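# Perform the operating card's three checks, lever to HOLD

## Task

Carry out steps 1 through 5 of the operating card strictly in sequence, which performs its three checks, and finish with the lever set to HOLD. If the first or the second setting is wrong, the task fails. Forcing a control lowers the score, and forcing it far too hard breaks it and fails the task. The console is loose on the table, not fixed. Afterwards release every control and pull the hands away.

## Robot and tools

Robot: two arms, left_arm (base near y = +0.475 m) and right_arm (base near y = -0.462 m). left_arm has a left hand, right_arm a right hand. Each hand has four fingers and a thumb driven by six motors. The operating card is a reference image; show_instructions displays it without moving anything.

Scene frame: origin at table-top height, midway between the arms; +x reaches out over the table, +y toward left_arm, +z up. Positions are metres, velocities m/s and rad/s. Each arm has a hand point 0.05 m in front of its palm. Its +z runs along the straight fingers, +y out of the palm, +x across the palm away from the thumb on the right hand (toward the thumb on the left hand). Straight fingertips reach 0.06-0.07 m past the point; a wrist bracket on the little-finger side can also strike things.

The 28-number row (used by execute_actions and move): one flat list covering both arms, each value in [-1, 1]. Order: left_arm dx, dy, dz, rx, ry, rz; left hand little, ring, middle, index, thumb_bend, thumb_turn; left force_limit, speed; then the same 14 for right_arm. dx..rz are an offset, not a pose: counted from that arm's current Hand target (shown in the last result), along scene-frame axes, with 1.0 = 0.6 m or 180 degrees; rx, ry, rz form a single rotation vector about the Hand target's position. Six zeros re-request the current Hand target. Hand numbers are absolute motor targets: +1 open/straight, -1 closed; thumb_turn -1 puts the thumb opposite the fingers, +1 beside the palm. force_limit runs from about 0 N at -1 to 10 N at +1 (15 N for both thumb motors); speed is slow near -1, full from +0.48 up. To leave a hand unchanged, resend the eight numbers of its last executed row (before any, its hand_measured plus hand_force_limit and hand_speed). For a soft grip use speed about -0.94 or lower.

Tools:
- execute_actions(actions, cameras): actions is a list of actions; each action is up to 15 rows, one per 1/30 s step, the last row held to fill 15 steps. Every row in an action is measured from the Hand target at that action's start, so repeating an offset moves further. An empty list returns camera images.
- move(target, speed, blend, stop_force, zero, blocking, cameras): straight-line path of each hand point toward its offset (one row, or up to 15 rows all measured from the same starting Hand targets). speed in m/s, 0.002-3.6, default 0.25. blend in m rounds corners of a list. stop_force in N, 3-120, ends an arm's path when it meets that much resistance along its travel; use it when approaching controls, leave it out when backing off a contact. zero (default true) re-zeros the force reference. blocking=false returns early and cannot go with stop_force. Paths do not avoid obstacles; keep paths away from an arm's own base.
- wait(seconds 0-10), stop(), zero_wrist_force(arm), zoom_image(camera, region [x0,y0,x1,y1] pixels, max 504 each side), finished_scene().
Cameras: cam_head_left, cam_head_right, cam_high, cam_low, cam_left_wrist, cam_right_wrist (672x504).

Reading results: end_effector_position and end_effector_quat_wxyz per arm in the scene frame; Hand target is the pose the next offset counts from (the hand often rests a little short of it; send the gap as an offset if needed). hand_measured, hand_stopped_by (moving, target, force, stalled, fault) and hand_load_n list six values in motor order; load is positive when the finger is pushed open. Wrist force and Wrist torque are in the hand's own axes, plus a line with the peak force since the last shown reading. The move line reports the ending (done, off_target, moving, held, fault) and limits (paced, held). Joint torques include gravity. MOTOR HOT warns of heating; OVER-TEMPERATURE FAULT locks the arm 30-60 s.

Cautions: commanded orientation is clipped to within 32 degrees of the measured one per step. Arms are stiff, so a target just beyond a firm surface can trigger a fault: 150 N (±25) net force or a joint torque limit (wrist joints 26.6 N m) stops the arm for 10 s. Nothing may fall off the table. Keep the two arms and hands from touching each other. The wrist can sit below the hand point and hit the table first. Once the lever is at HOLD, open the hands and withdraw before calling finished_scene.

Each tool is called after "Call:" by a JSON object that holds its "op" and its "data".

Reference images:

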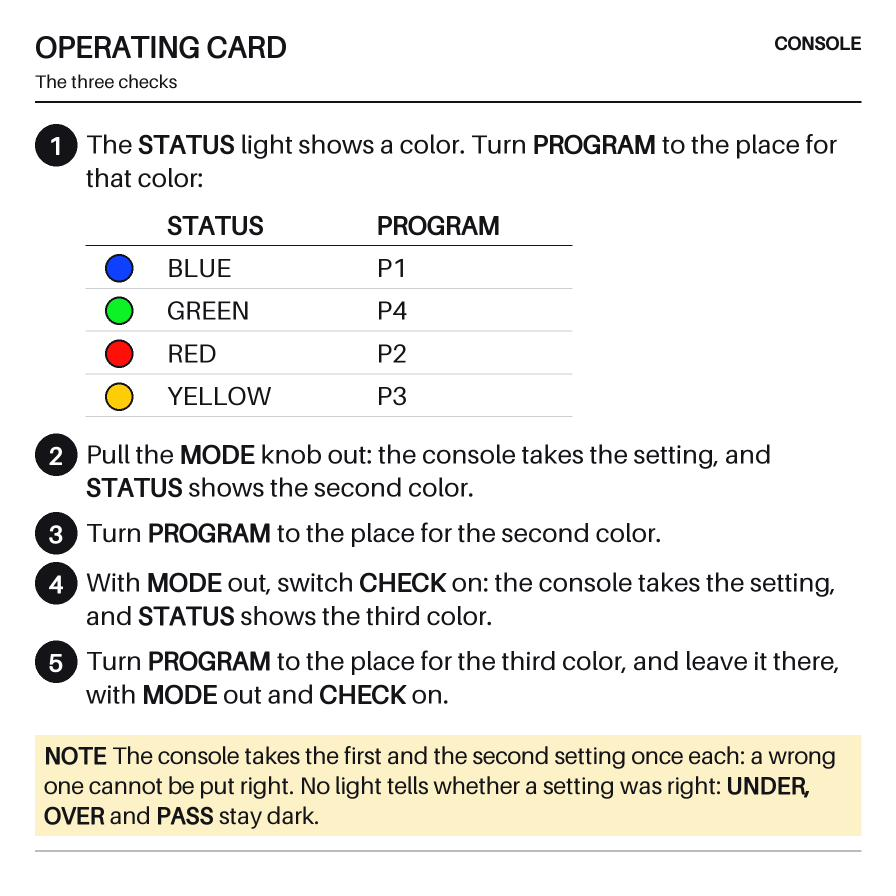

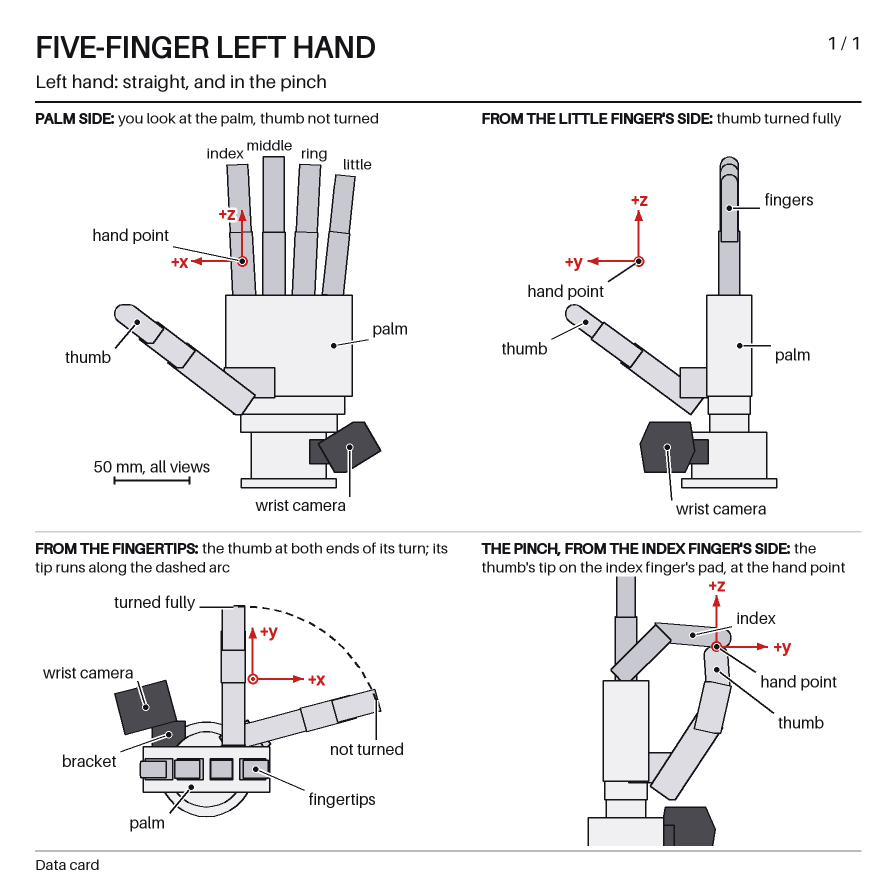

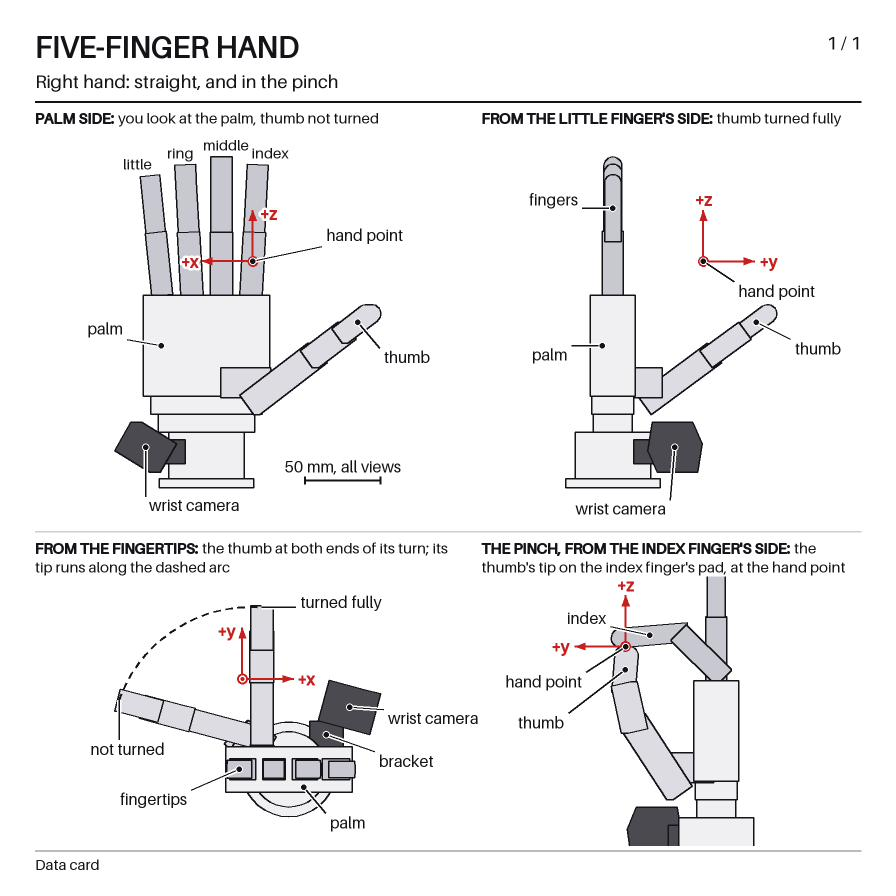

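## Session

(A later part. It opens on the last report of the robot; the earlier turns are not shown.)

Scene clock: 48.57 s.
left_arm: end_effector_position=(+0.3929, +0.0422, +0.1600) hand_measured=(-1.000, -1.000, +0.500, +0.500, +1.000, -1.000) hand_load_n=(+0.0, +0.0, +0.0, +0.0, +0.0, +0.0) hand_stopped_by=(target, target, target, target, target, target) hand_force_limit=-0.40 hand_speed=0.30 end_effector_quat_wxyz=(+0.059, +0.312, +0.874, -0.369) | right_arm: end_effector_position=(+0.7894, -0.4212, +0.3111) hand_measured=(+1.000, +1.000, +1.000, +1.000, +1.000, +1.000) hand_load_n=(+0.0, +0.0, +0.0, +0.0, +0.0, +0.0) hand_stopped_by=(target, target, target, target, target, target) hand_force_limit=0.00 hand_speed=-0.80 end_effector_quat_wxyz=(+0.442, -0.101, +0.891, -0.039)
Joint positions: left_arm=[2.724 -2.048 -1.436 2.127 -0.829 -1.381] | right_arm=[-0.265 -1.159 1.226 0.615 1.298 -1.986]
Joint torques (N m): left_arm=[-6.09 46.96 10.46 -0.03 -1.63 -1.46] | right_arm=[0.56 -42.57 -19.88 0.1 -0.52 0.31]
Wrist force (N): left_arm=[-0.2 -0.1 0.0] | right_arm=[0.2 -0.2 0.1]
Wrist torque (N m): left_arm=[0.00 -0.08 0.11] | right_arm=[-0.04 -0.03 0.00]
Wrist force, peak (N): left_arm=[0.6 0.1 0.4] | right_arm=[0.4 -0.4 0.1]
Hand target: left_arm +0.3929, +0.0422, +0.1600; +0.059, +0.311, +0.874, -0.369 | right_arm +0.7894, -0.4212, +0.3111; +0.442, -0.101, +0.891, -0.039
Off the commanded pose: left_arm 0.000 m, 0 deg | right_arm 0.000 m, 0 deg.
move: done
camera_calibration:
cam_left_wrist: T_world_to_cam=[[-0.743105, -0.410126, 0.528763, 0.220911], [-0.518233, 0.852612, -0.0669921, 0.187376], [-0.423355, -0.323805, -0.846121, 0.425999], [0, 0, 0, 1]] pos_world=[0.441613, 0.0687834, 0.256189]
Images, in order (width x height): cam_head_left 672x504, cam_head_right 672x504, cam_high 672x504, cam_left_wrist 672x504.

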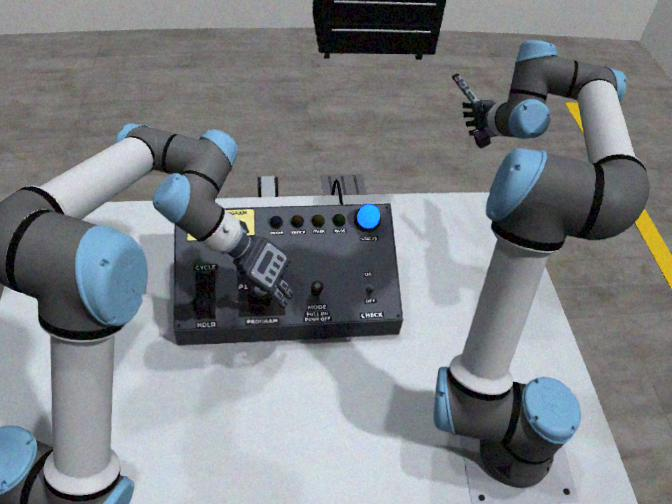

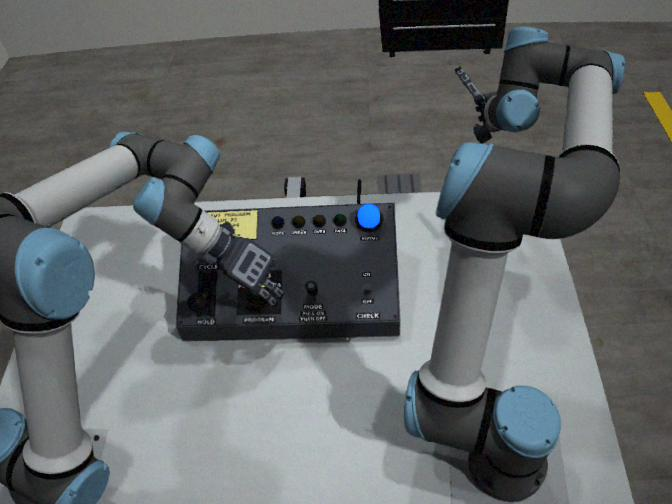

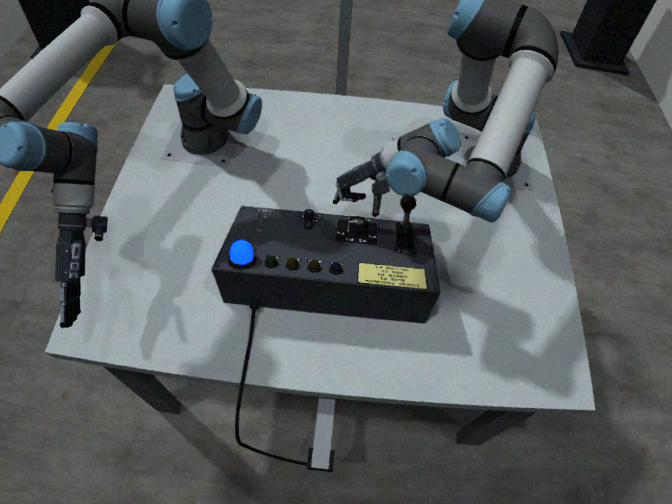

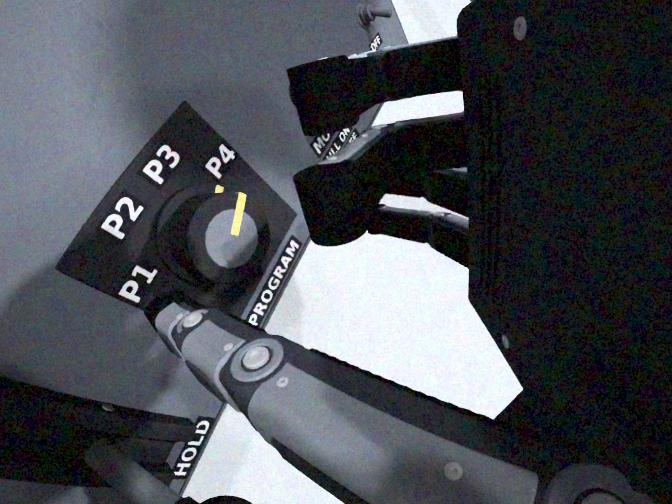

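Call:
{"op": "move", "data": {"target": [[0.0267,0.0173,0.0113,0.2573,0,-0.615,-1,-1,0.5,0.5,1,-1,-0.4,0.3, 0,0,0,0,0,0,1,1,1,1,1,1,0,-0.8],[0.046,0.0173,-0.0348,0.2573,0,-0.615,-1,-1,0.5,0.5,1,-1,-0.4,0.3, 0,0,0,0,0,0,1,1,1,1,1,1,0,-0.8]], "speed": [0.5,0.1], "blend": [0.01,0], "cameras": ["cam_left_wrist","cam_high","cam_low"]}}

Scene clock: 53.33 s.
left_arm: end_effector_position=(+0.4204, +0.0526, +0.1394) hand_measured=(-1.000, -1.000, +0.500, +0.500, +1.000, -1.000) hand_load_n=(+0.0, +0.0, +0.0, +0.0, +0.0, +0.0) hand_stopped_by=(target, target, target, target, target, target) hand_force_limit=-0.40 hand_speed=0.30 end_effector_quat_wxyz=(-0.370, +0.873, +0.311, +0.060) | right_arm: end_effector_position=(+0.7894, -0.4212, +0.3111) hand_measured=(+1.000, +1.000, +1.000, +1.000, +1.000, +1.000) hand_load_n=(+0.0, +0.0, +0.0, +0.0, +0.0, +0.0) hand_stopped_by=(target, target, target, target, target, target) hand_force_limit=0.00 hand_speed=-0.80 end_effector_quat_wxyz=(+0.442, -0.101, +0.891, -0.039)
Joint positions: left_arm=[2.313 -2.587 -0.822 1.154 -1.953 -0.075] | right_arm=[-0.265 -1.159 1.226 0.615 1.298 -1.986]
Joint torques (N m): left_arm=[7.2 37.07 22.99 -0.44 -3.37 1.43] | right_arm=[1.04 -42.71 -20.03 0.04 -0.52 0.16]
Wrist force (N): left_arm=[0.2 0.0 0.1] | right_arm=[0.3 -0.2 0.0]
Wrist torque (N m): left_arm=[0.03 0.03 -0.03] | right_arm=[-0.04 -0.04 0.01]
Wrist force, peak (N): left_arm=[0.7 -1.0 -0.2] | right_arm=[0.5 -0.3 0.2]
Hand target: left_arm +0.4205, +0.0526, +0.1392; -0.370, +0.873, +0.311, +0.060 | right_arm +0.7894, -0.4212, +0.3111; +0.442, -0.101, +0.891, -0.039
Off the commanded pose: left_arm 0.000 m, 0 deg | right_arm 0.000 m, 0 deg.
move: done
camera_calibration:
cam_left_wrist: T_world_to_cam=[[-0.404718, 0.62206, 0.670257, 0.0402484], [0.860268, 0.0104699, 0.509734, -0.424223], [0.310068, 0.782899, -0.539376, 0.0142415], [0, 0, 0, 1]] pos_world=[0.376819, -0.031745, 0.196946]
Images, in order (width x height): cam_high 672x504, cam_low 672x504, cam_left_wrist 672x504.

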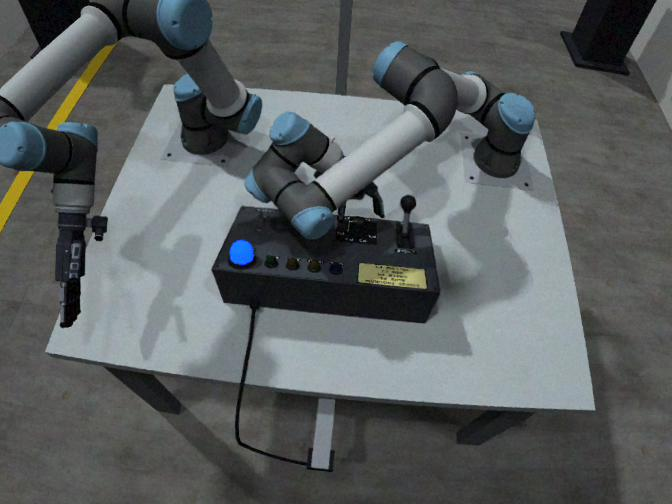

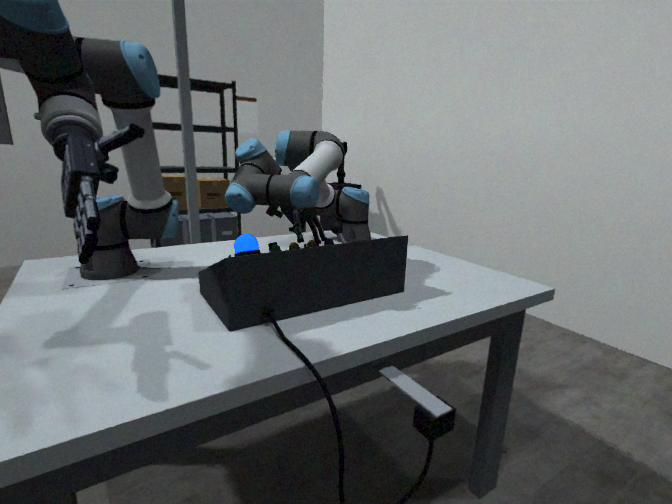

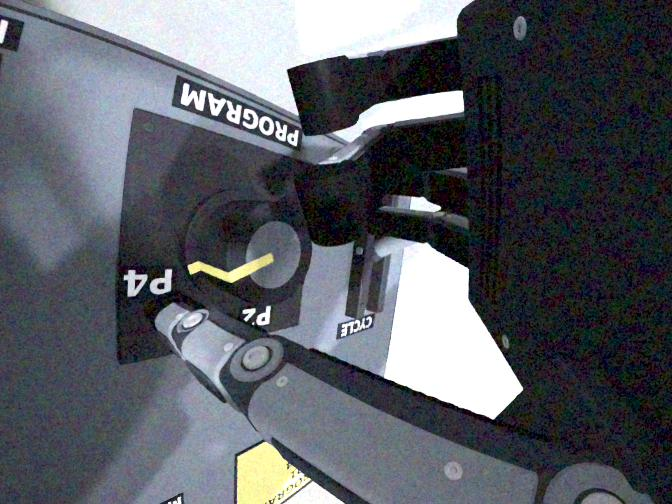

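Call:
{"op": "zoom_image", "data": {"camera": "cam_left_wrist", "region": [240, 30, 500, 290]}}

Call:
{"op": "zoom_image", "data": {"camera": "cam_high", "region": [290, 150, 440, 270]}}

Call:
{"op": "zoom_image", "data": {"camera": "cam_low", "region": [220, 140, 380, 270]}}

Scaled by 1.938 from the camera's 672x504 image, which has a finer 960x720 frame.

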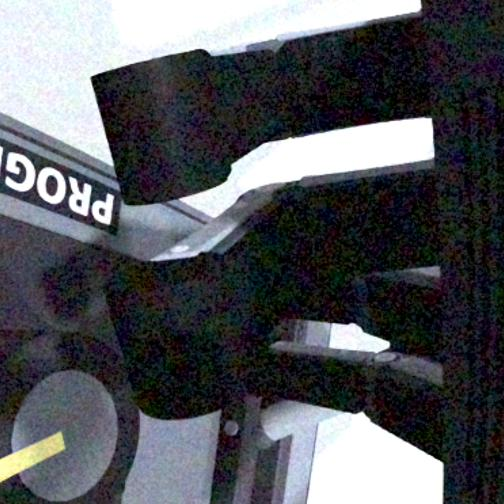

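Scaled by 3.360 from the camera's 672x504 image, which has a finer 960x720 frame.

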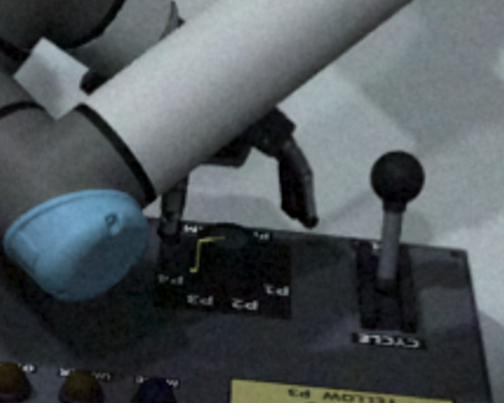

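Scaled by 3.150 from the camera's 672x504 image, which has a finer 960x720 frame.

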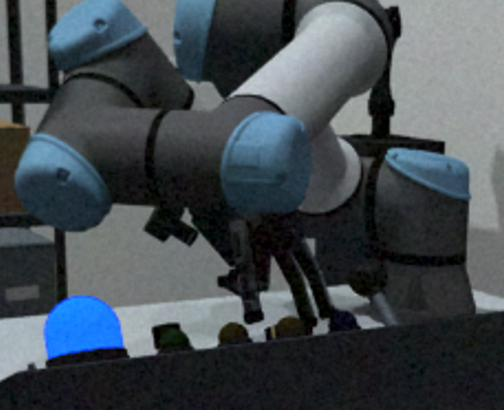

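Call:
{"op": "move", "data": {"target": [0.0198,0.0035,-0.0453,0,0,0,-1,-1,0.5,0.5,1,-1,-0.4,0.3, 0,0,0,0,0,0,1,1,1,1,1,1,0,-0.8], "speed": 0.05, "stop_force": 6, "cameras": ["cam_left_wrist","cam_high","cam_low"]}}

Call:
{"op": "zoom_image", "data": {"camera": "cam_high", "region": [290, 150, 440, 270]}}

Scene clock: 60.67 s.
left_arm: end_effector_position=(+0.4324, +0.0547, +0.1120) hand_measured=(-1.000, -1.000, +0.500, +0.500, +1.000, -1.000) hand_load_n=(+0.0, +0.0, +0.0, +0.0, +0.0, +0.0) hand_stopped_by=(target, target, target, target, target, target) hand_force_limit=-0.40 hand_speed=0.30 end_effector_quat_wxyz=(-0.370, +0.873, +0.311, +0.060) | right_arm: end_effector_position=(+0.7894, -0.4212, +0.3111) hand_measured=(+1.000, +1.000, +1.000, +1.000, +1.000, +1.000) hand_load_n=(+0.0, +0.0, +0.0, +0.0, +0.0, +0.0) hand_stopped_by=(target, target, target, target, target, target) hand_force_limit=0.00 hand_speed=-0.80 end_effector_quat_wxyz=(+0.442, -0.101, +0.891, -0.039)
Joint positions: left_arm=[2.328 -2.627 -0.815 1.192 -1.962 -0.062] | right_arm=[-0.265 -1.159 1.226 0.615 1.298 -1.986]
Joint torques (N m): left_arm=[7.66 38.79 22.74 -0.5 -3.38 1.47] | right_arm=[1.07 -42.99 -19.79 -0.03 -0.62 0.13]
Wrist force (N): left_arm=[0.2 0.0 0.0] | right_arm=[0.4 -0.1 0.1]
Wrist torque (N m): left_arm=[0.02 0.02 -0.03] | right_arm=[-0.03 -0.05 0.01]
Wrist force, peak (N): left_arm=[0.6 -0.2 0.1] | right_arm=[0.5 0.2 0.0]
Hand target: left_arm +0.4324, +0.0547, +0.1120; -0.370, +0.873, +0.311, +0.060 | right_arm +0.7894, -0.4212, +0.3111; +0.442, -0.101, +0.891, -0.039
Off the commanded pose: left_arm 0.000 m, 0 deg | right_arm 0.000 m, 0 deg.
move: done
camera_calibration:
cam_left_wrist: T_world_to_cam=[[-0.404652, 0.622092, 0.670267, 0.0621993], [0.860267, 0.0103638, 0.509739, -0.420604], [0.310158, 0.782875, -0.539359, -0.00586286], [0, 0, 0, 1]] pos_world=[0.388819, -0.0297448, 0.169546]
Images, in order (width x height): cam_high 672x504, cam_low 672x504, cam_left_wrist 672x504.

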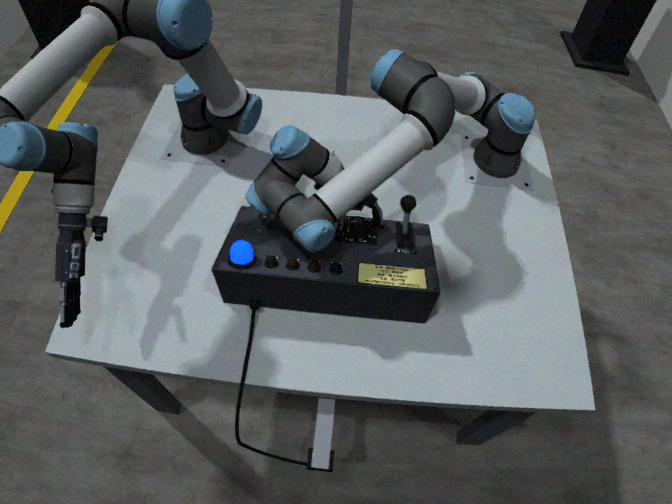

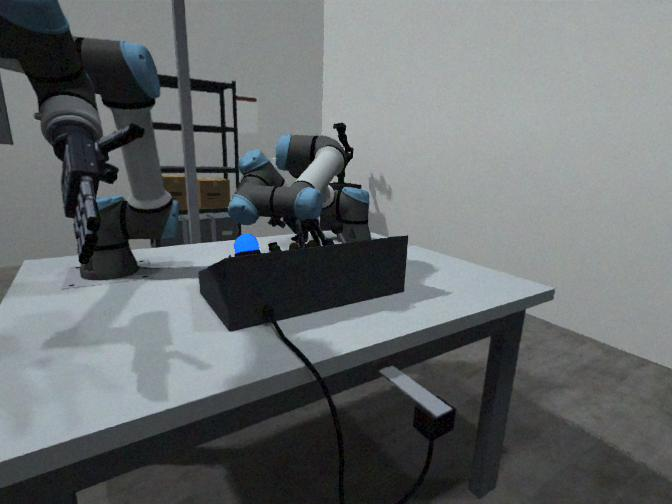

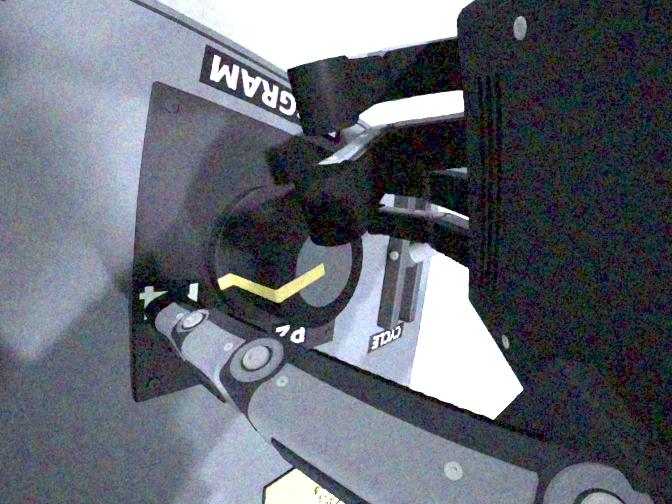

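Scaled by 3.360 from the camera's 672x504 image, which has a finer 960x720 frame.

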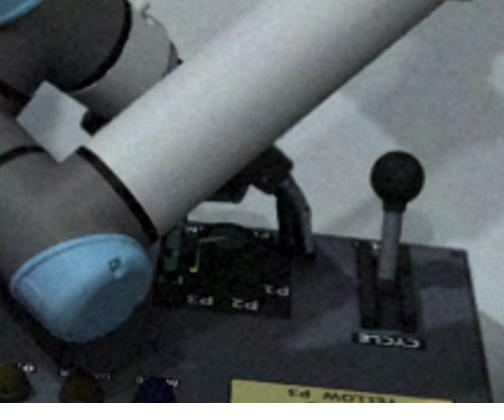

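Call:
{"op": "move", "data": {"target": [0,0,0,0,0,0,-1,-1,-0.3,-0.3,-0.2,-1,-0.5,-0.9, 0,0,0,0,0,0,1,1,1,1,1,1,0,-0.8], "cameras": ["cam_left_wrist"]}}

Scene clock: 63.77 s.
left_arm: end_effector_position=(+0.4324, +0.0547, +0.1120) hand_measured=(-1.000, -1.000, +0.464, +0.074, +0.682, -1.000) hand_load_n=(+0.0, +0.0, +6.0, +4.0, +4.5, +0.0) hand_stopped_by=(target, target, force, force, force, target) hand_force_limit=-0.50 hand_speed=-0.90 end_effector_quat_wxyz=(-0.370, +0.873, +0.311, +0.060) | right_arm: end_effector_position=(+0.7894, -0.4212, +0.3111) hand_measured=(+1.000, +1.000, +1.000, +1.000, +1.000, +1.000) hand_load_n=(+0.0, +0.0, +0.0, +0.0, -0.5, +0.0) hand_stopped_by=(target, target, target, target, target, target) hand_force_limit=0.00 hand_speed=-0.80 end_effector_quat_wxyz=(+0.442, -0.101, +0.891, -0.039)
Joint positions: left_arm=[2.328 -2.627 -0.815 1.192 -1.962 -0.062] | right_arm=[-0.265 -1.159 1.226 0.615 1.298 -1.986]
Joint torques (N m): left_arm=[6.44 38.44 21.69 -1.42 -2.78 1.39] | right_arm=[0.9 -43.71 -19.81 0.03 -0.63 0.29]
Wrist force (N): left_arm=[0.6 -6.7 -1.4] | right_arm=[0.0 0.0 0.0]
Wrist torque (N m): left_arm=[-0.05 -0.05 0.11] | right_arm=[0.00 0.01 0.00]
Wrist force, peak (N): left_arm=[0.4 -7.6 1.7] | right_arm=[0.4 -0.4 -0.2]
Hand target: left_arm +0.4324, +0.0547, +0.1120; -0.370, +0.873, +0.311, +0.060 | right_arm +0.7894, -0.4212, +0.3111; +0.442, -0.101, +0.891, -0.039
Off the commanded pose: left_arm 0.000 m, 0 deg | right_arm 0.000 m, 0 deg.
move: done
camera_calibration:
cam_left_wrist: T_world_to_cam=[[-0.404652, 0.622092, 0.670267, 0.0621993], [0.860267, 0.0103638, 0.509739, -0.420604], [0.310158, 0.782875, -0.539359, -0.00586286], [0, 0, 0, 1]] pos_world=[0.388819, -0.0297448, 0.169546]
Images, in order (width x height): cam_left_wrist 672x504.

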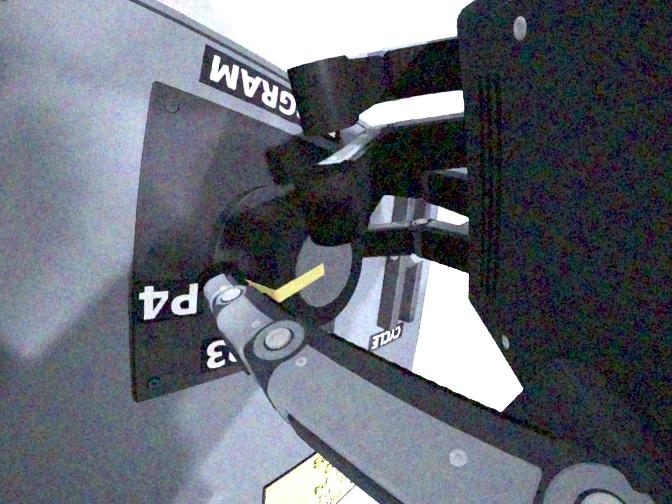

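Call:
{"op": "move", "data": {"target": [0,0,0,0,0,0,-1,-1,0.52,0.5,1,-1,-0.4,-0.2, 0,0,0,0,0,0,1,1,1,1,1,1,0,-0.8]}}

Call:
{"op": "move", "data": {"target": [-0.0039,0,0.0092,0,0,0,-1,-1,0.5,0.5,1,-1,-0.4,-0.2, 0,0,0,0,0,0,1,1,1,1,1,1,0,-0.8], "speed": 0.1, "cameras": ["cam_left_wrist"]}}

Call:
{"op": "move", "data": {"target": [0,0,0,0,0,0,-1,-1,-0.3,-0.3,-0.2,-1,-0.5,-0.92, 0,0,0,0,0,0,1,1,1,1,1,1,0,-0.8], "cameras": ["cam_left_wrist"]}}

Scene clock: 66.30 s.
left_arm: end_effector_position=(+0.4324, +0.0547, +0.1120) hand_measured=(-1.000, -1.000, +0.520, +0.500, +1.000, -1.000) hand_load_n=(+0.0, +0.0, +0.0, +0.0, +0.0, +0.0) hand_stopped_by=(target, target, target, target, target, target) hand_force_limit=-0.40 hand_speed=-0.20 end_effector_quat_wxyz=(-0.370, +0.873, +0.311, +0.060) | right_arm: end_effector_position=(+0.7894, -0.4212, +0.3111) hand_measured=(+1.000, +1.000, +1.000, +1.000, +1.000, +1.000) hand_load_n=(+0.0, +0.0, +0.0, +0.0, -0.5, +0.0) hand_stopped_by=(target, target, target, target, target, target) hand_force_limit=0.00 hand_speed=-0.80 end_effector_quat_wxyz=(+0.442, -0.101, +0.891, -0.039)
Joint positions: left_arm=[2.328 -2.627 -0.815 1.192 -1.962 -0.062] | right_arm=[-0.265 -1.159 1.226 0.615 1.298 -1.986]
Joint torques (N m): left_arm=[3.52 39.03 21.06 -2.41 -2.24 1.4] | right_arm=[0.93 -43.58 -19.63 0.04 -0.52 0.13]
Wrist force (N): left_arm=[0.4 0.0 0.2] | right_arm=[0.3 0.0 -0.1]
Wrist torque (N m): left_arm=[0.01 0.01 -0.02] | right_arm=[0.00 -0.04 0.02]
Wrist force, peak (N): left_arm=[0.2 -6.9 -1.6] | right_arm=[0.5 -0.3 -0.2]
Hand target: left_arm +0.4324, +0.0547, +0.1120; -0.370, +0.873, +0.311, +0.060 | right_arm +0.7894, -0.4212, +0.3111; +0.442, -0.101, +0.891, -0.039
Off the commanded pose: left_arm 0.000 m, 0 deg | right_arm 0.000 m, 0 deg.
move: done

Scene clock: 67.03 s.
left_arm: end_effector_position=(+0.4301, +0.0547, +0.1173) hand_measured=(-1.000, -1.000, +0.500, +0.500, +1.000, -1.000) hand_load_n=(+0.0, +0.0, +0.0, +0.0, +0.0, +0.0) hand_stopped_by=(target, target, target, target, target, target) hand_force_limit=-0.40 hand_speed=-0.20 end_effector_quat_wxyz=(-0.370, +0.873, +0.311, +0.060) | right_arm: end_effector_position=(+0.7894, -0.4212, +0.3111) hand_measured=(+1.000, +1.000, +1.000, +1.000, +1.000, +1.000) hand_load_n=(+0.0, +0.0, +0.0, +0.0, +0.0, +0.0) hand_stopped_by=(target, target, target, target, target, target) hand_force_limit=0.00 hand_speed=-0.80 end_effector_quat_wxyz=(+0.442, -0.101, +0.891, -0.039)
Joint positions: left_arm=[2.326 -2.618 -0.819 1.186 -1.961 -0.064] | right_arm=[-0.265 -1.159 1.226 0.615 1.298 -1.986]
Joint torques (N m): left_arm=[-6.11 64.35 9.75 -4.68 1.91 -1.6] | right_arm=[1.04 -43.53 -19.93 0.03 -0.67 0.15]
Wrist force (N): left_arm=[0.0 0.0 -0.1] | right_arm=[0.4 -0.1 0.0]
Wrist torque (N m): left_arm=[0.03 0.05 0.15] | right_arm=[-0.03 -0.06 0.02]
Wrist force, peak (N): left_arm=[0.3 -0.3 0.0] | right_arm=[0.5 -0.1 0.0]
Hand target: left_arm +0.4300, +0.0547, +0.1175; -0.370, +0.873, +0.311, +0.060 | right_arm +0.7894, -0.4212, +0.3111; +0.442, -0.101, +0.891, -0.039
Off the commanded pose: left_arm 0.000 m, 0 deg | right_arm 0.000 m, 0 deg.
move: done
camera_calibration:
cam_left_wrist: T_world_to_cam=[[-0.404664, 0.622061, 0.670289, 0.0577163], [0.860293, 0.0104311, 0.509693, -0.421327], [0.310068, 0.782899, -0.539376, -0.00225216], [0, 0, 0, 1]] pos_world=[0.386519, -0.0297449, 0.174846]
Images, in order (width x height): cam_left_wrist 672x504.

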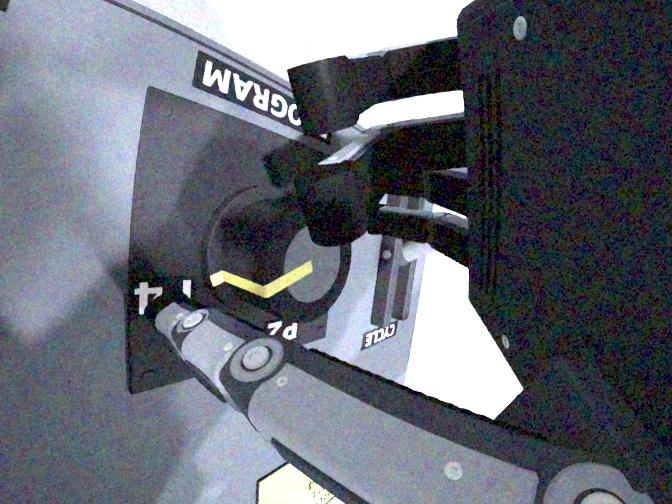

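Scene clock: 70.03 s.
left_arm: end_effector_position=(+0.4300, +0.0547, +0.1175) hand_measured=(-1.000, -1.000, +0.082, +0.022, +0.682, -1.000) hand_load_n=(+0.0, +0.5, +4.0, +3.0, +4.0, +0.0) hand_stopped_by=(target, target, force, force, force, target) hand_force_limit=-0.50 hand_speed=-0.92 end_effector_quat_wxyz=(-0.370, +0.873, +0.311, +0.060) | right_arm: end_effector_position=(+0.7894, -0.4212, +0.3111) hand_measured=(+1.000, +1.000, +1.000, +1.000, +1.000, +1.000) hand_load_n=(+0.0, +0.0, +0.0, +0.0, +0.0, +0.0) hand_stopped_by=(target, target, target, target, target, target) hand_force_limit=0.00 hand_speed=-0.80 end_effector_quat_wxyz=(+0.442, -0.101, +0.891, -0.039)
Joint positions: left_arm=[2.326 -2.618 -0.819 1.186 -1.961 -0.064] | right_arm=[-0.265 -1.159 1.226 0.615 1.298 -1.986]
Joint torques (N m): left_arm=[-5.93 64.03 13.44 -0.69 1.11 -1.37] | right_arm=[1.11 -43.49 -19.75 0.05 -0.64 0.24]
Wrist force (N): left_arm=[0.1 -1.0 1.9] | right_arm=[0.3 -0.2 -0.1]
Wrist torque (N m): left_arm=[0.08 0.03 0.20] | right_arm=[-0.02 -0.04 0.01]
Wrist force, peak (N): left_arm=[0.0 -3.5 3.3] | right_arm=[0.6 -0.2 0.0]
Hand target: left_arm +0.4300, +0.0547, +0.1175; -0.370, +0.873, +0.311, +0.060 | right_arm +0.7894, -0.4212, +0.3111; +0.442, -0.101, +0.891, -0.039
Off the commanded pose: left_arm 0.000 m, 0 deg | right_arm 0.000 m, 0 deg.
move: done
camera_calibration:
cam_left_wrist: T_world_to_cam=[[-0.404664, 0.622061, 0.670289, 0.0575418], [0.860293, 0.0104311, 0.509693, -0.421343], [0.310068, 0.782899, -0.539376, -0.00211327], [0, 0, 0, 1]] pos_world=[0.386419, -0.0297449, 0.175046]
Images, in order (width x height): cam_left_wrist 672x504.

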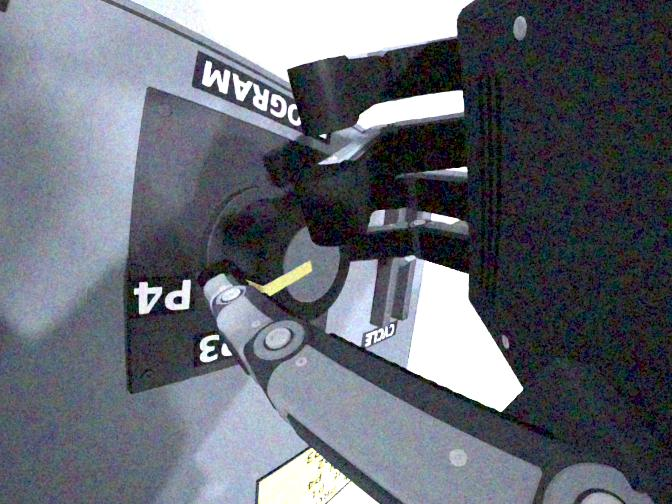

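Call:
{"op": "move", "data": {"target": [-0.009,0.0023,-0.0038,-0.0643,0,0.1538,-1,-1,-0.3,-0.3,-0.2,-1,-0.5,-0.92, 0,0,0,0,0,0,1,1,1,1,1,1,0,-0.8], "speed": 0.15, "cameras": ["cam_left_wrist"]}}

Scene clock: 73.30 s.
left_arm: end_effector_position=(+0.4246, +0.0560, +0.1152) hand_measured=(-1.000, -1.000, +0.082, +0.022, +0.682, -1.000) hand_load_n=(+0.0, +0.0, +5.0, +1.5, +3.5, -3.0) hand_stopped_by=(target, target, force, force, force, target) hand_force_limit=-0.50 hand_speed=-0.92 end_effector_quat_wxyz=(-0.284, +0.806, +0.515, -0.061) | right_arm: end_effector_position=(+0.7894, -0.4212, +0.3111) hand_measured=(+1.000, +1.000, +1.000, +1.000, +1.000, +1.000) hand_load_n=(+0.0, +0.0, +0.0, +0.0, +0.0, +0.0) hand_stopped_by=(target, target, target, target, target, target) hand_force_limit=0.00 hand_speed=-0.80 end_effector_quat_wxyz=(+0.442, -0.101, +0.891, -0.039)
Joint positions: left_arm=[2.44 -2.59 -0.788 1.219 -1.623 -0.278] | right_arm=[-0.265 -1.159 1.226 0.615 1.298 -1.986]
Joint torques (N m): left_arm=[8.34 63.24 10.06 0.39 2.47 -1.57] | right_arm=[0.67 -43.86 -19.89 0.01 -0.68 0.17]
Wrist force (N): left_arm=[1.5 -5.8 -0.9] | right_arm=[0.3 -0.1 -0.2]
Wrist torque (N m): left_arm=[-0.06 0.08 0.34] | right_arm=[0.00 -0.04 0.01]
Wrist force, peak (N): left_arm=[3.6 -7.0 1.6] | right_arm=[0.5 0.0 0.2]
Hand target: left_arm +0.4246, +0.0560, +0.1152; -0.284, +0.806, +0.515, -0.061 | right_arm +0.7894, -0.4212, +0.3111; +0.442, -0.101, +0.891, -0.039
Off the commanded pose: left_arm 0.000 m, 0 deg | right_arm 0.000 m, 0 deg.
move: done
camera_calibration:
cam_left_wrist: T_world_to_cam=[[-0.677192, 0.481524, 0.556368, 0.192735], [0.733326, 0.503708, 0.456631, -0.383162], [-0.0603684, 0.717226, -0.694221, 0.176075], [0, 0, 0, 1]] pos_world=[0.42213, -0.0260907, 0.189967]
Images, in order (width x height): cam_left_wrist 672x504.

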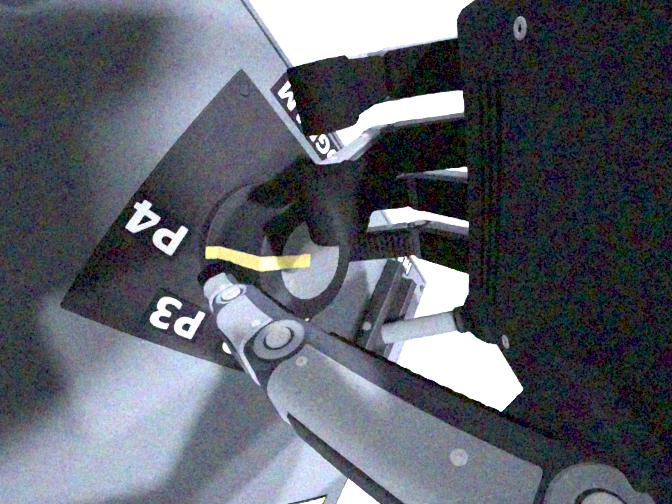

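Call:
{"op": "move", "data": {"target": [0,0,0,0,0,0,-1,-1,0.5,0.5,1,-1,-0.4,0, 0,0,0,0,0,0,1,1,1,1,1,1,0,-0.8]}}

Call:
{"op": "move", "data": {"target": [0.009,-0.0023,0.0038,0.0643,0,-0.1538,-1,-1,0.5,0.5,1,-1,-0.4,0, 0,0,0,0,0,0,1,1,1,1,1,1,0,-0.8], "speed": 0.4, "cameras": ["cam_left_wrist"]}}

Scene clock: 75.23 s.
left_arm: end_effector_position=(+0.4247, +0.0560, +0.1152) hand_measured=(-1.000, -1.000, +0.500, +0.500, +1.000, -1.000) hand_load_n=(+0.0, +0.0, +0.5, +0.0, +0.0, +0.0) hand_stopped_by=(target, target, target, target, target, target) hand_force_limit=-0.40 hand_speed=0.00 end_effector_quat_wxyz=(-0.284, +0.806, +0.515, -0.061) | right_arm: end_effector_position=(+0.7894, -0.4212, +0.3111) hand_measured=(+1.000, +1.000, +1.000, +1.000, +1.000, +1.000) hand_load_n=(+0.0, +0.0, +0.0, +0.0, +0.0, +0.0) hand_stopped_by=(target, target, target, target, target, target) hand_force_limit=0.00 hand_speed=-0.80 end_effector_quat_wxyz=(+0.442, -0.101, +0.891, -0.039)
Joint positions: left_arm=[2.44 -2.59 -0.788 1.219 -1.623 -0.278] | right_arm=[-0.265 -1.159 1.226 0.615 1.298 -1.986]
Joint torques (N m): left_arm=[6.12 62.31 10.12 -4.64 1.63 -1.46] | right_arm=[0.86 -43.85 -20.05 0.03 -0.7 0.13]
Wrist force (N): left_arm=[0.2 -0.1 0.1] | right_arm=[0.3 -0.3 0.0]
Wrist torque (N m): left_arm=[-0.01 0.00 0.18] | right_arm=[-0.05 -0.04 0.00]
Wrist force, peak (N): left_arm=[1.5 -6.0 -1.0] | right_arm=[0.6 0.0 0.2]
Hand target: left_arm +0.4246, +0.0560, +0.1152; -0.284, +0.806, +0.515, -0.061 | right_arm +0.7894, -0.4212, +0.3111; +0.442, -0.101, +0.891, -0.039
Off the commanded pose: left_arm 0.000 m, 0 deg | right_arm 0.000 m, 0 deg.
move: done

Scene clock: 76.67 s.
left_arm: end_effector_position=(+0.4300, +0.0546, +0.1175) hand_measured=(-1.000, -1.000, +0.500, +0.500, +1.000, -1.000) hand_load_n=(+0.0, +0.0, +0.0, +0.0, +0.0, +0.0) hand_stopped_by=(target, target, target, target, target, target) hand_force_limit=-0.40 hand_speed=0.00 end_effector_quat_wxyz=(-0.370, +0.873, +0.312, +0.060) | right_arm: end_effector_position=(+0.7894, -0.4212, +0.3111) hand_measured=(+1.000, +1.000, +1.000, +1.000, +1.000, +1.000) hand_load_n=(+0.0, +0.0, +0.0, +0.0, +0.0, -0.5) hand_stopped_by=(target, target, target, target, target, target) hand_force_limit=0.00 hand_speed=-0.80 end_effector_quat_wxyz=(+0.442, -0.101, +0.891, -0.039)
Joint positions: left_arm=[2.326 -2.618 -0.819 1.186 -1.96 -0.064] | right_arm=[-0.265 -1.159 1.226 0.615 1.298 -1.986]
Joint torques (N m): left_arm=[-5.95 64.32 9.68 -0.69 -3.24 1.29] | right_arm=[1.12 -43.94 -19.86 0.08 -0.69 0.24]
Wrist force (N): left_arm=[0.2 -0.3 0.1] | right_arm=[0.2 -0.1 0.1]
Wrist torque (N m): left_arm=[-0.03 0.01 -0.02] | right_arm=[-0.01 -0.02 0.00]
Wrist force, peak (N): left_arm=[0.4 -0.6 -0.4] | right_arm=[0.5 -0.3 -0.1]
Hand target: left_arm +0.4300, +0.0547, +0.1175; -0.370, +0.873, +0.311, +0.060 | right_arm +0.7894, -0.4212, +0.3111; +0.442, -0.101, +0.891, -0.039
Off the commanded pose: left_arm 0.000 m, 0 deg | right_arm 0.000 m, 0 deg.
move: done
camera_calibration:
cam_left_wrist: T_world_to_cam=[[-0.404981, 0.621936, 0.670214, 0.0577145], [0.860289, 0.0109337, 0.509689, -0.421412], [0.309666, 0.782992, -0.539473, -0.00196811], [0, 0, 0, 1]] pos_world=[0.386519, -0.0297461, 0.175046]
Images, in order (width x height): cam_left_wrist 672x504.

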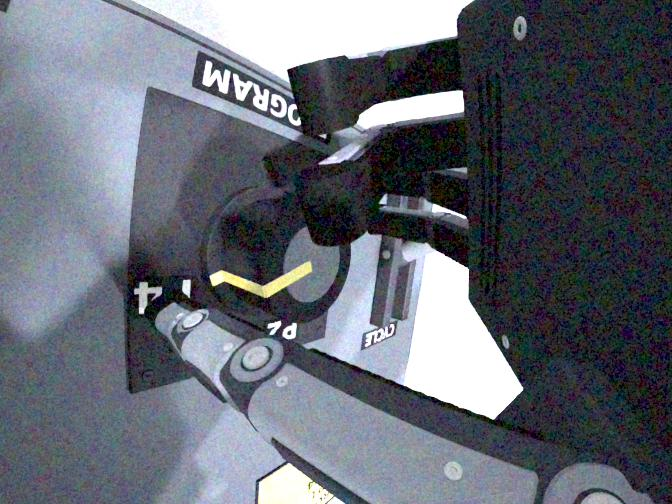

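Call:
{"op": "move", "data": {"target": [0,0,0,0,0,0,-1,-1,-0.5,-0.5,-0.3,-1,0.5,-0.9, 0,0,0,0,0,0,1,1,1,1,1,1,0,-0.8], "cameras": ["cam_left_wrist"]}}

Scene clock: 79.50 s.
left_arm: end_effector_position=(+0.4300, +0.0547, +0.1175) hand_measured=(-1.000, -1.000, +0.066, +0.010, +0.670, -1.000) hand_load_n=(+0.5, +0.0, +11.0, +10.0, +10.5, +0.5) hand_stopped_by=(target, target, force, force, force, target) hand_force_limit=0.50 hand_speed=-0.90 end_effector_quat_wxyz=(-0.370, +0.873, +0.311, +0.060) | right_arm: end_effector_position=(+0.7894, -0.4212, +0.3111) hand_measured=(+1.000, +1.000, +1.000, +1.000, +1.000, +1.000) hand_load_n=(-0.5, +0.0, +0.0, +0.0, +0.0, +0.0) hand_stopped_by=(target, target, target, target, target, target) hand_force_limit=0.00 hand_speed=-0.80 end_effector_quat_wxyz=(+0.442, -0.101, +0.891, -0.039)
Joint positions: left_arm=[2.326 -2.618 -0.819 1.186 -1.961 -0.064] | right_arm=[-0.265 -1.159 1.226 0.615 1.298 -1.986]
Joint torques (N m): left_arm=[-5.5 62.34 20.11 -0.56 -3.15 1.46] | right_arm=[0.76 -44.23 -19.71 0 -0.71 0.19]
Wrist force (N): left_arm=[-0.1 -4.8 6.4] | right_arm=[0.4 -0.1 -0.1]
Wrist torque (N m): left_arm=[0.14 0.08 0.08] | right_arm=[-0.02 -0.05 0.02]
Wrist force, peak (N): left_arm=[0.2 -10.6 10.2] | right_arm=[0.4 -0.3 0.1]
Hand target: left_arm +0.4300, +0.0547, +0.1175; -0.370, +0.873, +0.311, +0.060 | right_arm +0.7894, -0.4212, +0.3111; +0.442, -0.101, +0.891, -0.039
Off the commanded pose: left_arm 0.000 m, 0 deg | right_arm 0.000 m, 0 deg.
move: done
camera_calibration:
cam_left_wrist: T_world_to_cam=[[-0.404664, 0.622061, 0.670289, 0.0575418], [0.860293, 0.0104311, 0.509693, -0.421343], [0.310068, 0.782899, -0.539376, -0.00211327], [0, 0, 0, 1]] pos_world=[0.386419, -0.0297449, 0.175046]
Images, in order (width x height): cam_left_wrist 672x504.

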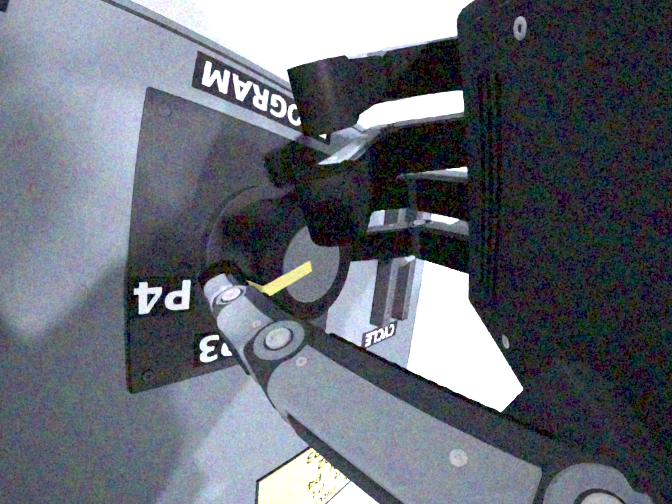

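Call:
{"op": "move", "data": {"target": [-0.009,0.0023,-0.0038,-0.0643,0,0.1538,-1,-1,-0.5,-0.5,-0.3,-1,0.5,-0.9, 0,0,0,0,0,0,1,1,1,1,1,1,0,-0.8], "speed": 0.15, "cameras": ["cam_left_wrist"]}}

Scene clock: 82.30 s.
left_arm: end_effector_position=(+0.4246, +0.0560, +0.1152) hand_measured=(-1.000, -1.000, +0.066, +0.010, +0.670, -1.000) hand_load_n=(+0.5, +0.0, +7.5, +8.5, +10.5, -6.5) hand_stopped_by=(target, target, force, force, force, target) hand_force_limit=0.50 hand_speed=-0.90 end_effector_quat_wxyz=(-0.284, +0.806, +0.515, -0.061) | right_arm: end_effector_position=(+0.7894, -0.4212, +0.3111) hand_measured=(+1.000, +1.000, +1.000, +1.000, +1.000, +1.000) hand_load_n=(+0.0, +0.0, +0.0, +0.0, +0.0, +0.0) hand_stopped_by=(target, target, target, target, target, target) hand_force_limit=0.00 hand_speed=-0.80 end_effector_quat_wxyz=(+0.442, -0.101, +0.891, -0.039)
Joint positions: left_arm=[2.44 -2.59 -0.788 1.219 -1.623 -0.278] | right_arm=[-0.265 -1.159 1.226 0.615 1.298 -1.986]
Joint torques (N m): left_arm=[17.72 64.32 11.4 0.66 -2.2 -2.32] | right_arm=[0.79 -44.21 -20.51 0.02 -0.72 0.09]
Wrist force (N): left_arm=[-13.5 -9.4 1.6] | right_arm=[0.2 -0.1 0.1]
Wrist torque (N m): left_arm=[0.14 -0.14 0.51] | right_arm=[-0.03 -0.04 0.01]
Wrist force, peak (N): left_arm=[-13.6 -9.5 1.8] | right_arm=[0.5 -0.3 0.0]
Hand target: left_arm +0.4246, +0.0560, +0.1152; -0.284, +0.806, +0.515, -0.061 | right_arm +0.7894, -0.4212, +0.3111; +0.442, -0.101, +0.891, -0.039
Off the commanded pose: left_arm 0.000 m, 0 deg | right_arm 0.000 m, 0 deg.
move: done
camera_calibration:
cam_left_wrist: T_world_to_cam=[[-0.677192, 0.481524, 0.556368, 0.192735], [0.733326, 0.503708, 0.456631, -0.383162], [-0.0603684, 0.717226, -0.694221, 0.176075], [0, 0, 0, 1]] pos_world=[0.42213, -0.0260907, 0.189967]
Images, in order (width x height): cam_left_wrist 672x504.

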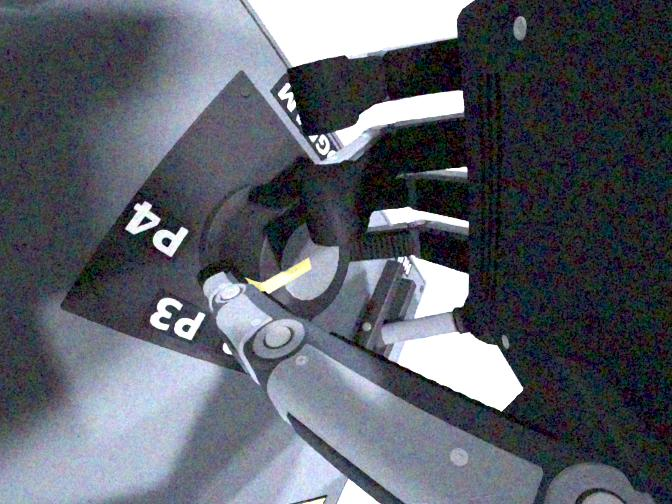

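Call:
{"op": "move", "data": {"target": [-0.0103,-0.0062,-0.0028,-0.0643,0,0.1538,-1,-1,-0.5,-0.5,-0.3,-1,0.5,-0.9, 0,0,0,0,0,0,1,1,1,1,1,1,0,-0.8], "speed": 0.2, "cameras": ["cam_left_wrist"]}}

Scene clock: 85.47 s.
left_arm: end_effector_position=(+0.4185, +0.0523, +0.1135) hand_measured=(-1.000, -1.000, +0.066, +0.010, +0.670, -1.000) hand_load_n=(+0.0, +0.0, +4.5, +12.0, +7.5, -3.5) hand_stopped_by=(target, target, force, force, force, target) hand_force_limit=0.50 hand_speed=-0.90 end_effector_quat_wxyz=(-0.179, +0.684, +0.684, -0.179) | right_arm: end_effector_position=(+0.7894, -0.4212, +0.3111) hand_measured=(+1.000, +1.000, +1.000, +1.000, +1.000, +1.000) hand_load_n=(+0.0, +0.0, +0.0, +0.0, +0.0, -0.5) hand_stopped_by=(target, target, target, target, target, target) hand_force_limit=0.00 hand_speed=-0.80 end_effector_quat_wxyz=(+0.442, -0.101, +0.891, -0.039)
Joint positions: left_arm=[2.557 -2.484 -0.925 1.398 -1.3 -0.519] | right_arm=[-0.265 -1.159 1.226 0.615 1.298 -1.986]
Joint torques (N m): left_arm=[7.69 64.73 12.79 -0.13 3.35 -1.19] | right_arm=[0.87 -44.11 -20.32 0.01 -0.73 0.11]
Wrist force (N): left_arm=[4.0 -0.8 7.5] | right_arm=[0.4 -0.3 -0.1]
Wrist torque (N m): left_arm=[0.11 0.21 0.27] | right_arm=[-0.04 -0.04 0.01]
Wrist force, peak (N): left_arm=[-13.8 -9.8 1.6] | right_arm=[0.4 -0.5 0.1]
Hand target: left_arm +0.4185, +0.0523, +0.1135; -0.179, +0.684, +0.684, -0.179 | right_arm +0.7894, -0.4212, +0.3111; +0.442, -0.101, +0.891, -0.039
Off the commanded pose: left_arm 0.000 m, 0 deg | right_arm 0.000 m, 0 deg.
move: done
camera_calibration:
cam_left_wrist: T_world_to_cam=[[-0.848681, 0.211698, 0.48469, 0.285287], [0.395308, 0.862714, 0.315367, -0.237354], [-0.351386, 0.459248, -0.815855, 0.32626], [0, 0, 0, 1]] pos_world=[0.450588, -0.00546055, 0.202759]
Images, in order (width x height): cam_left_wrist 672x504.

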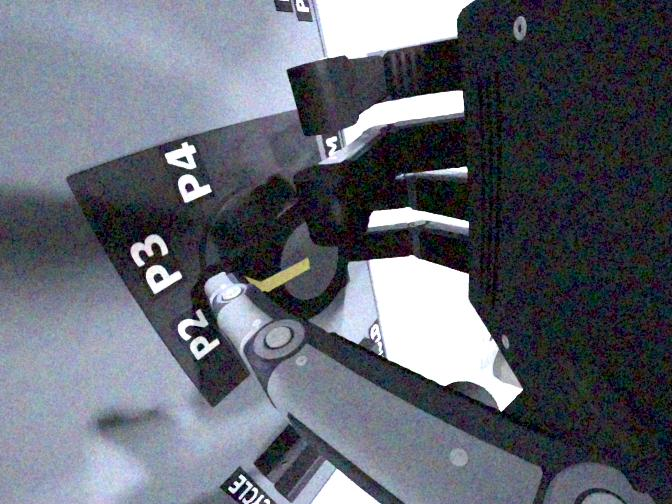

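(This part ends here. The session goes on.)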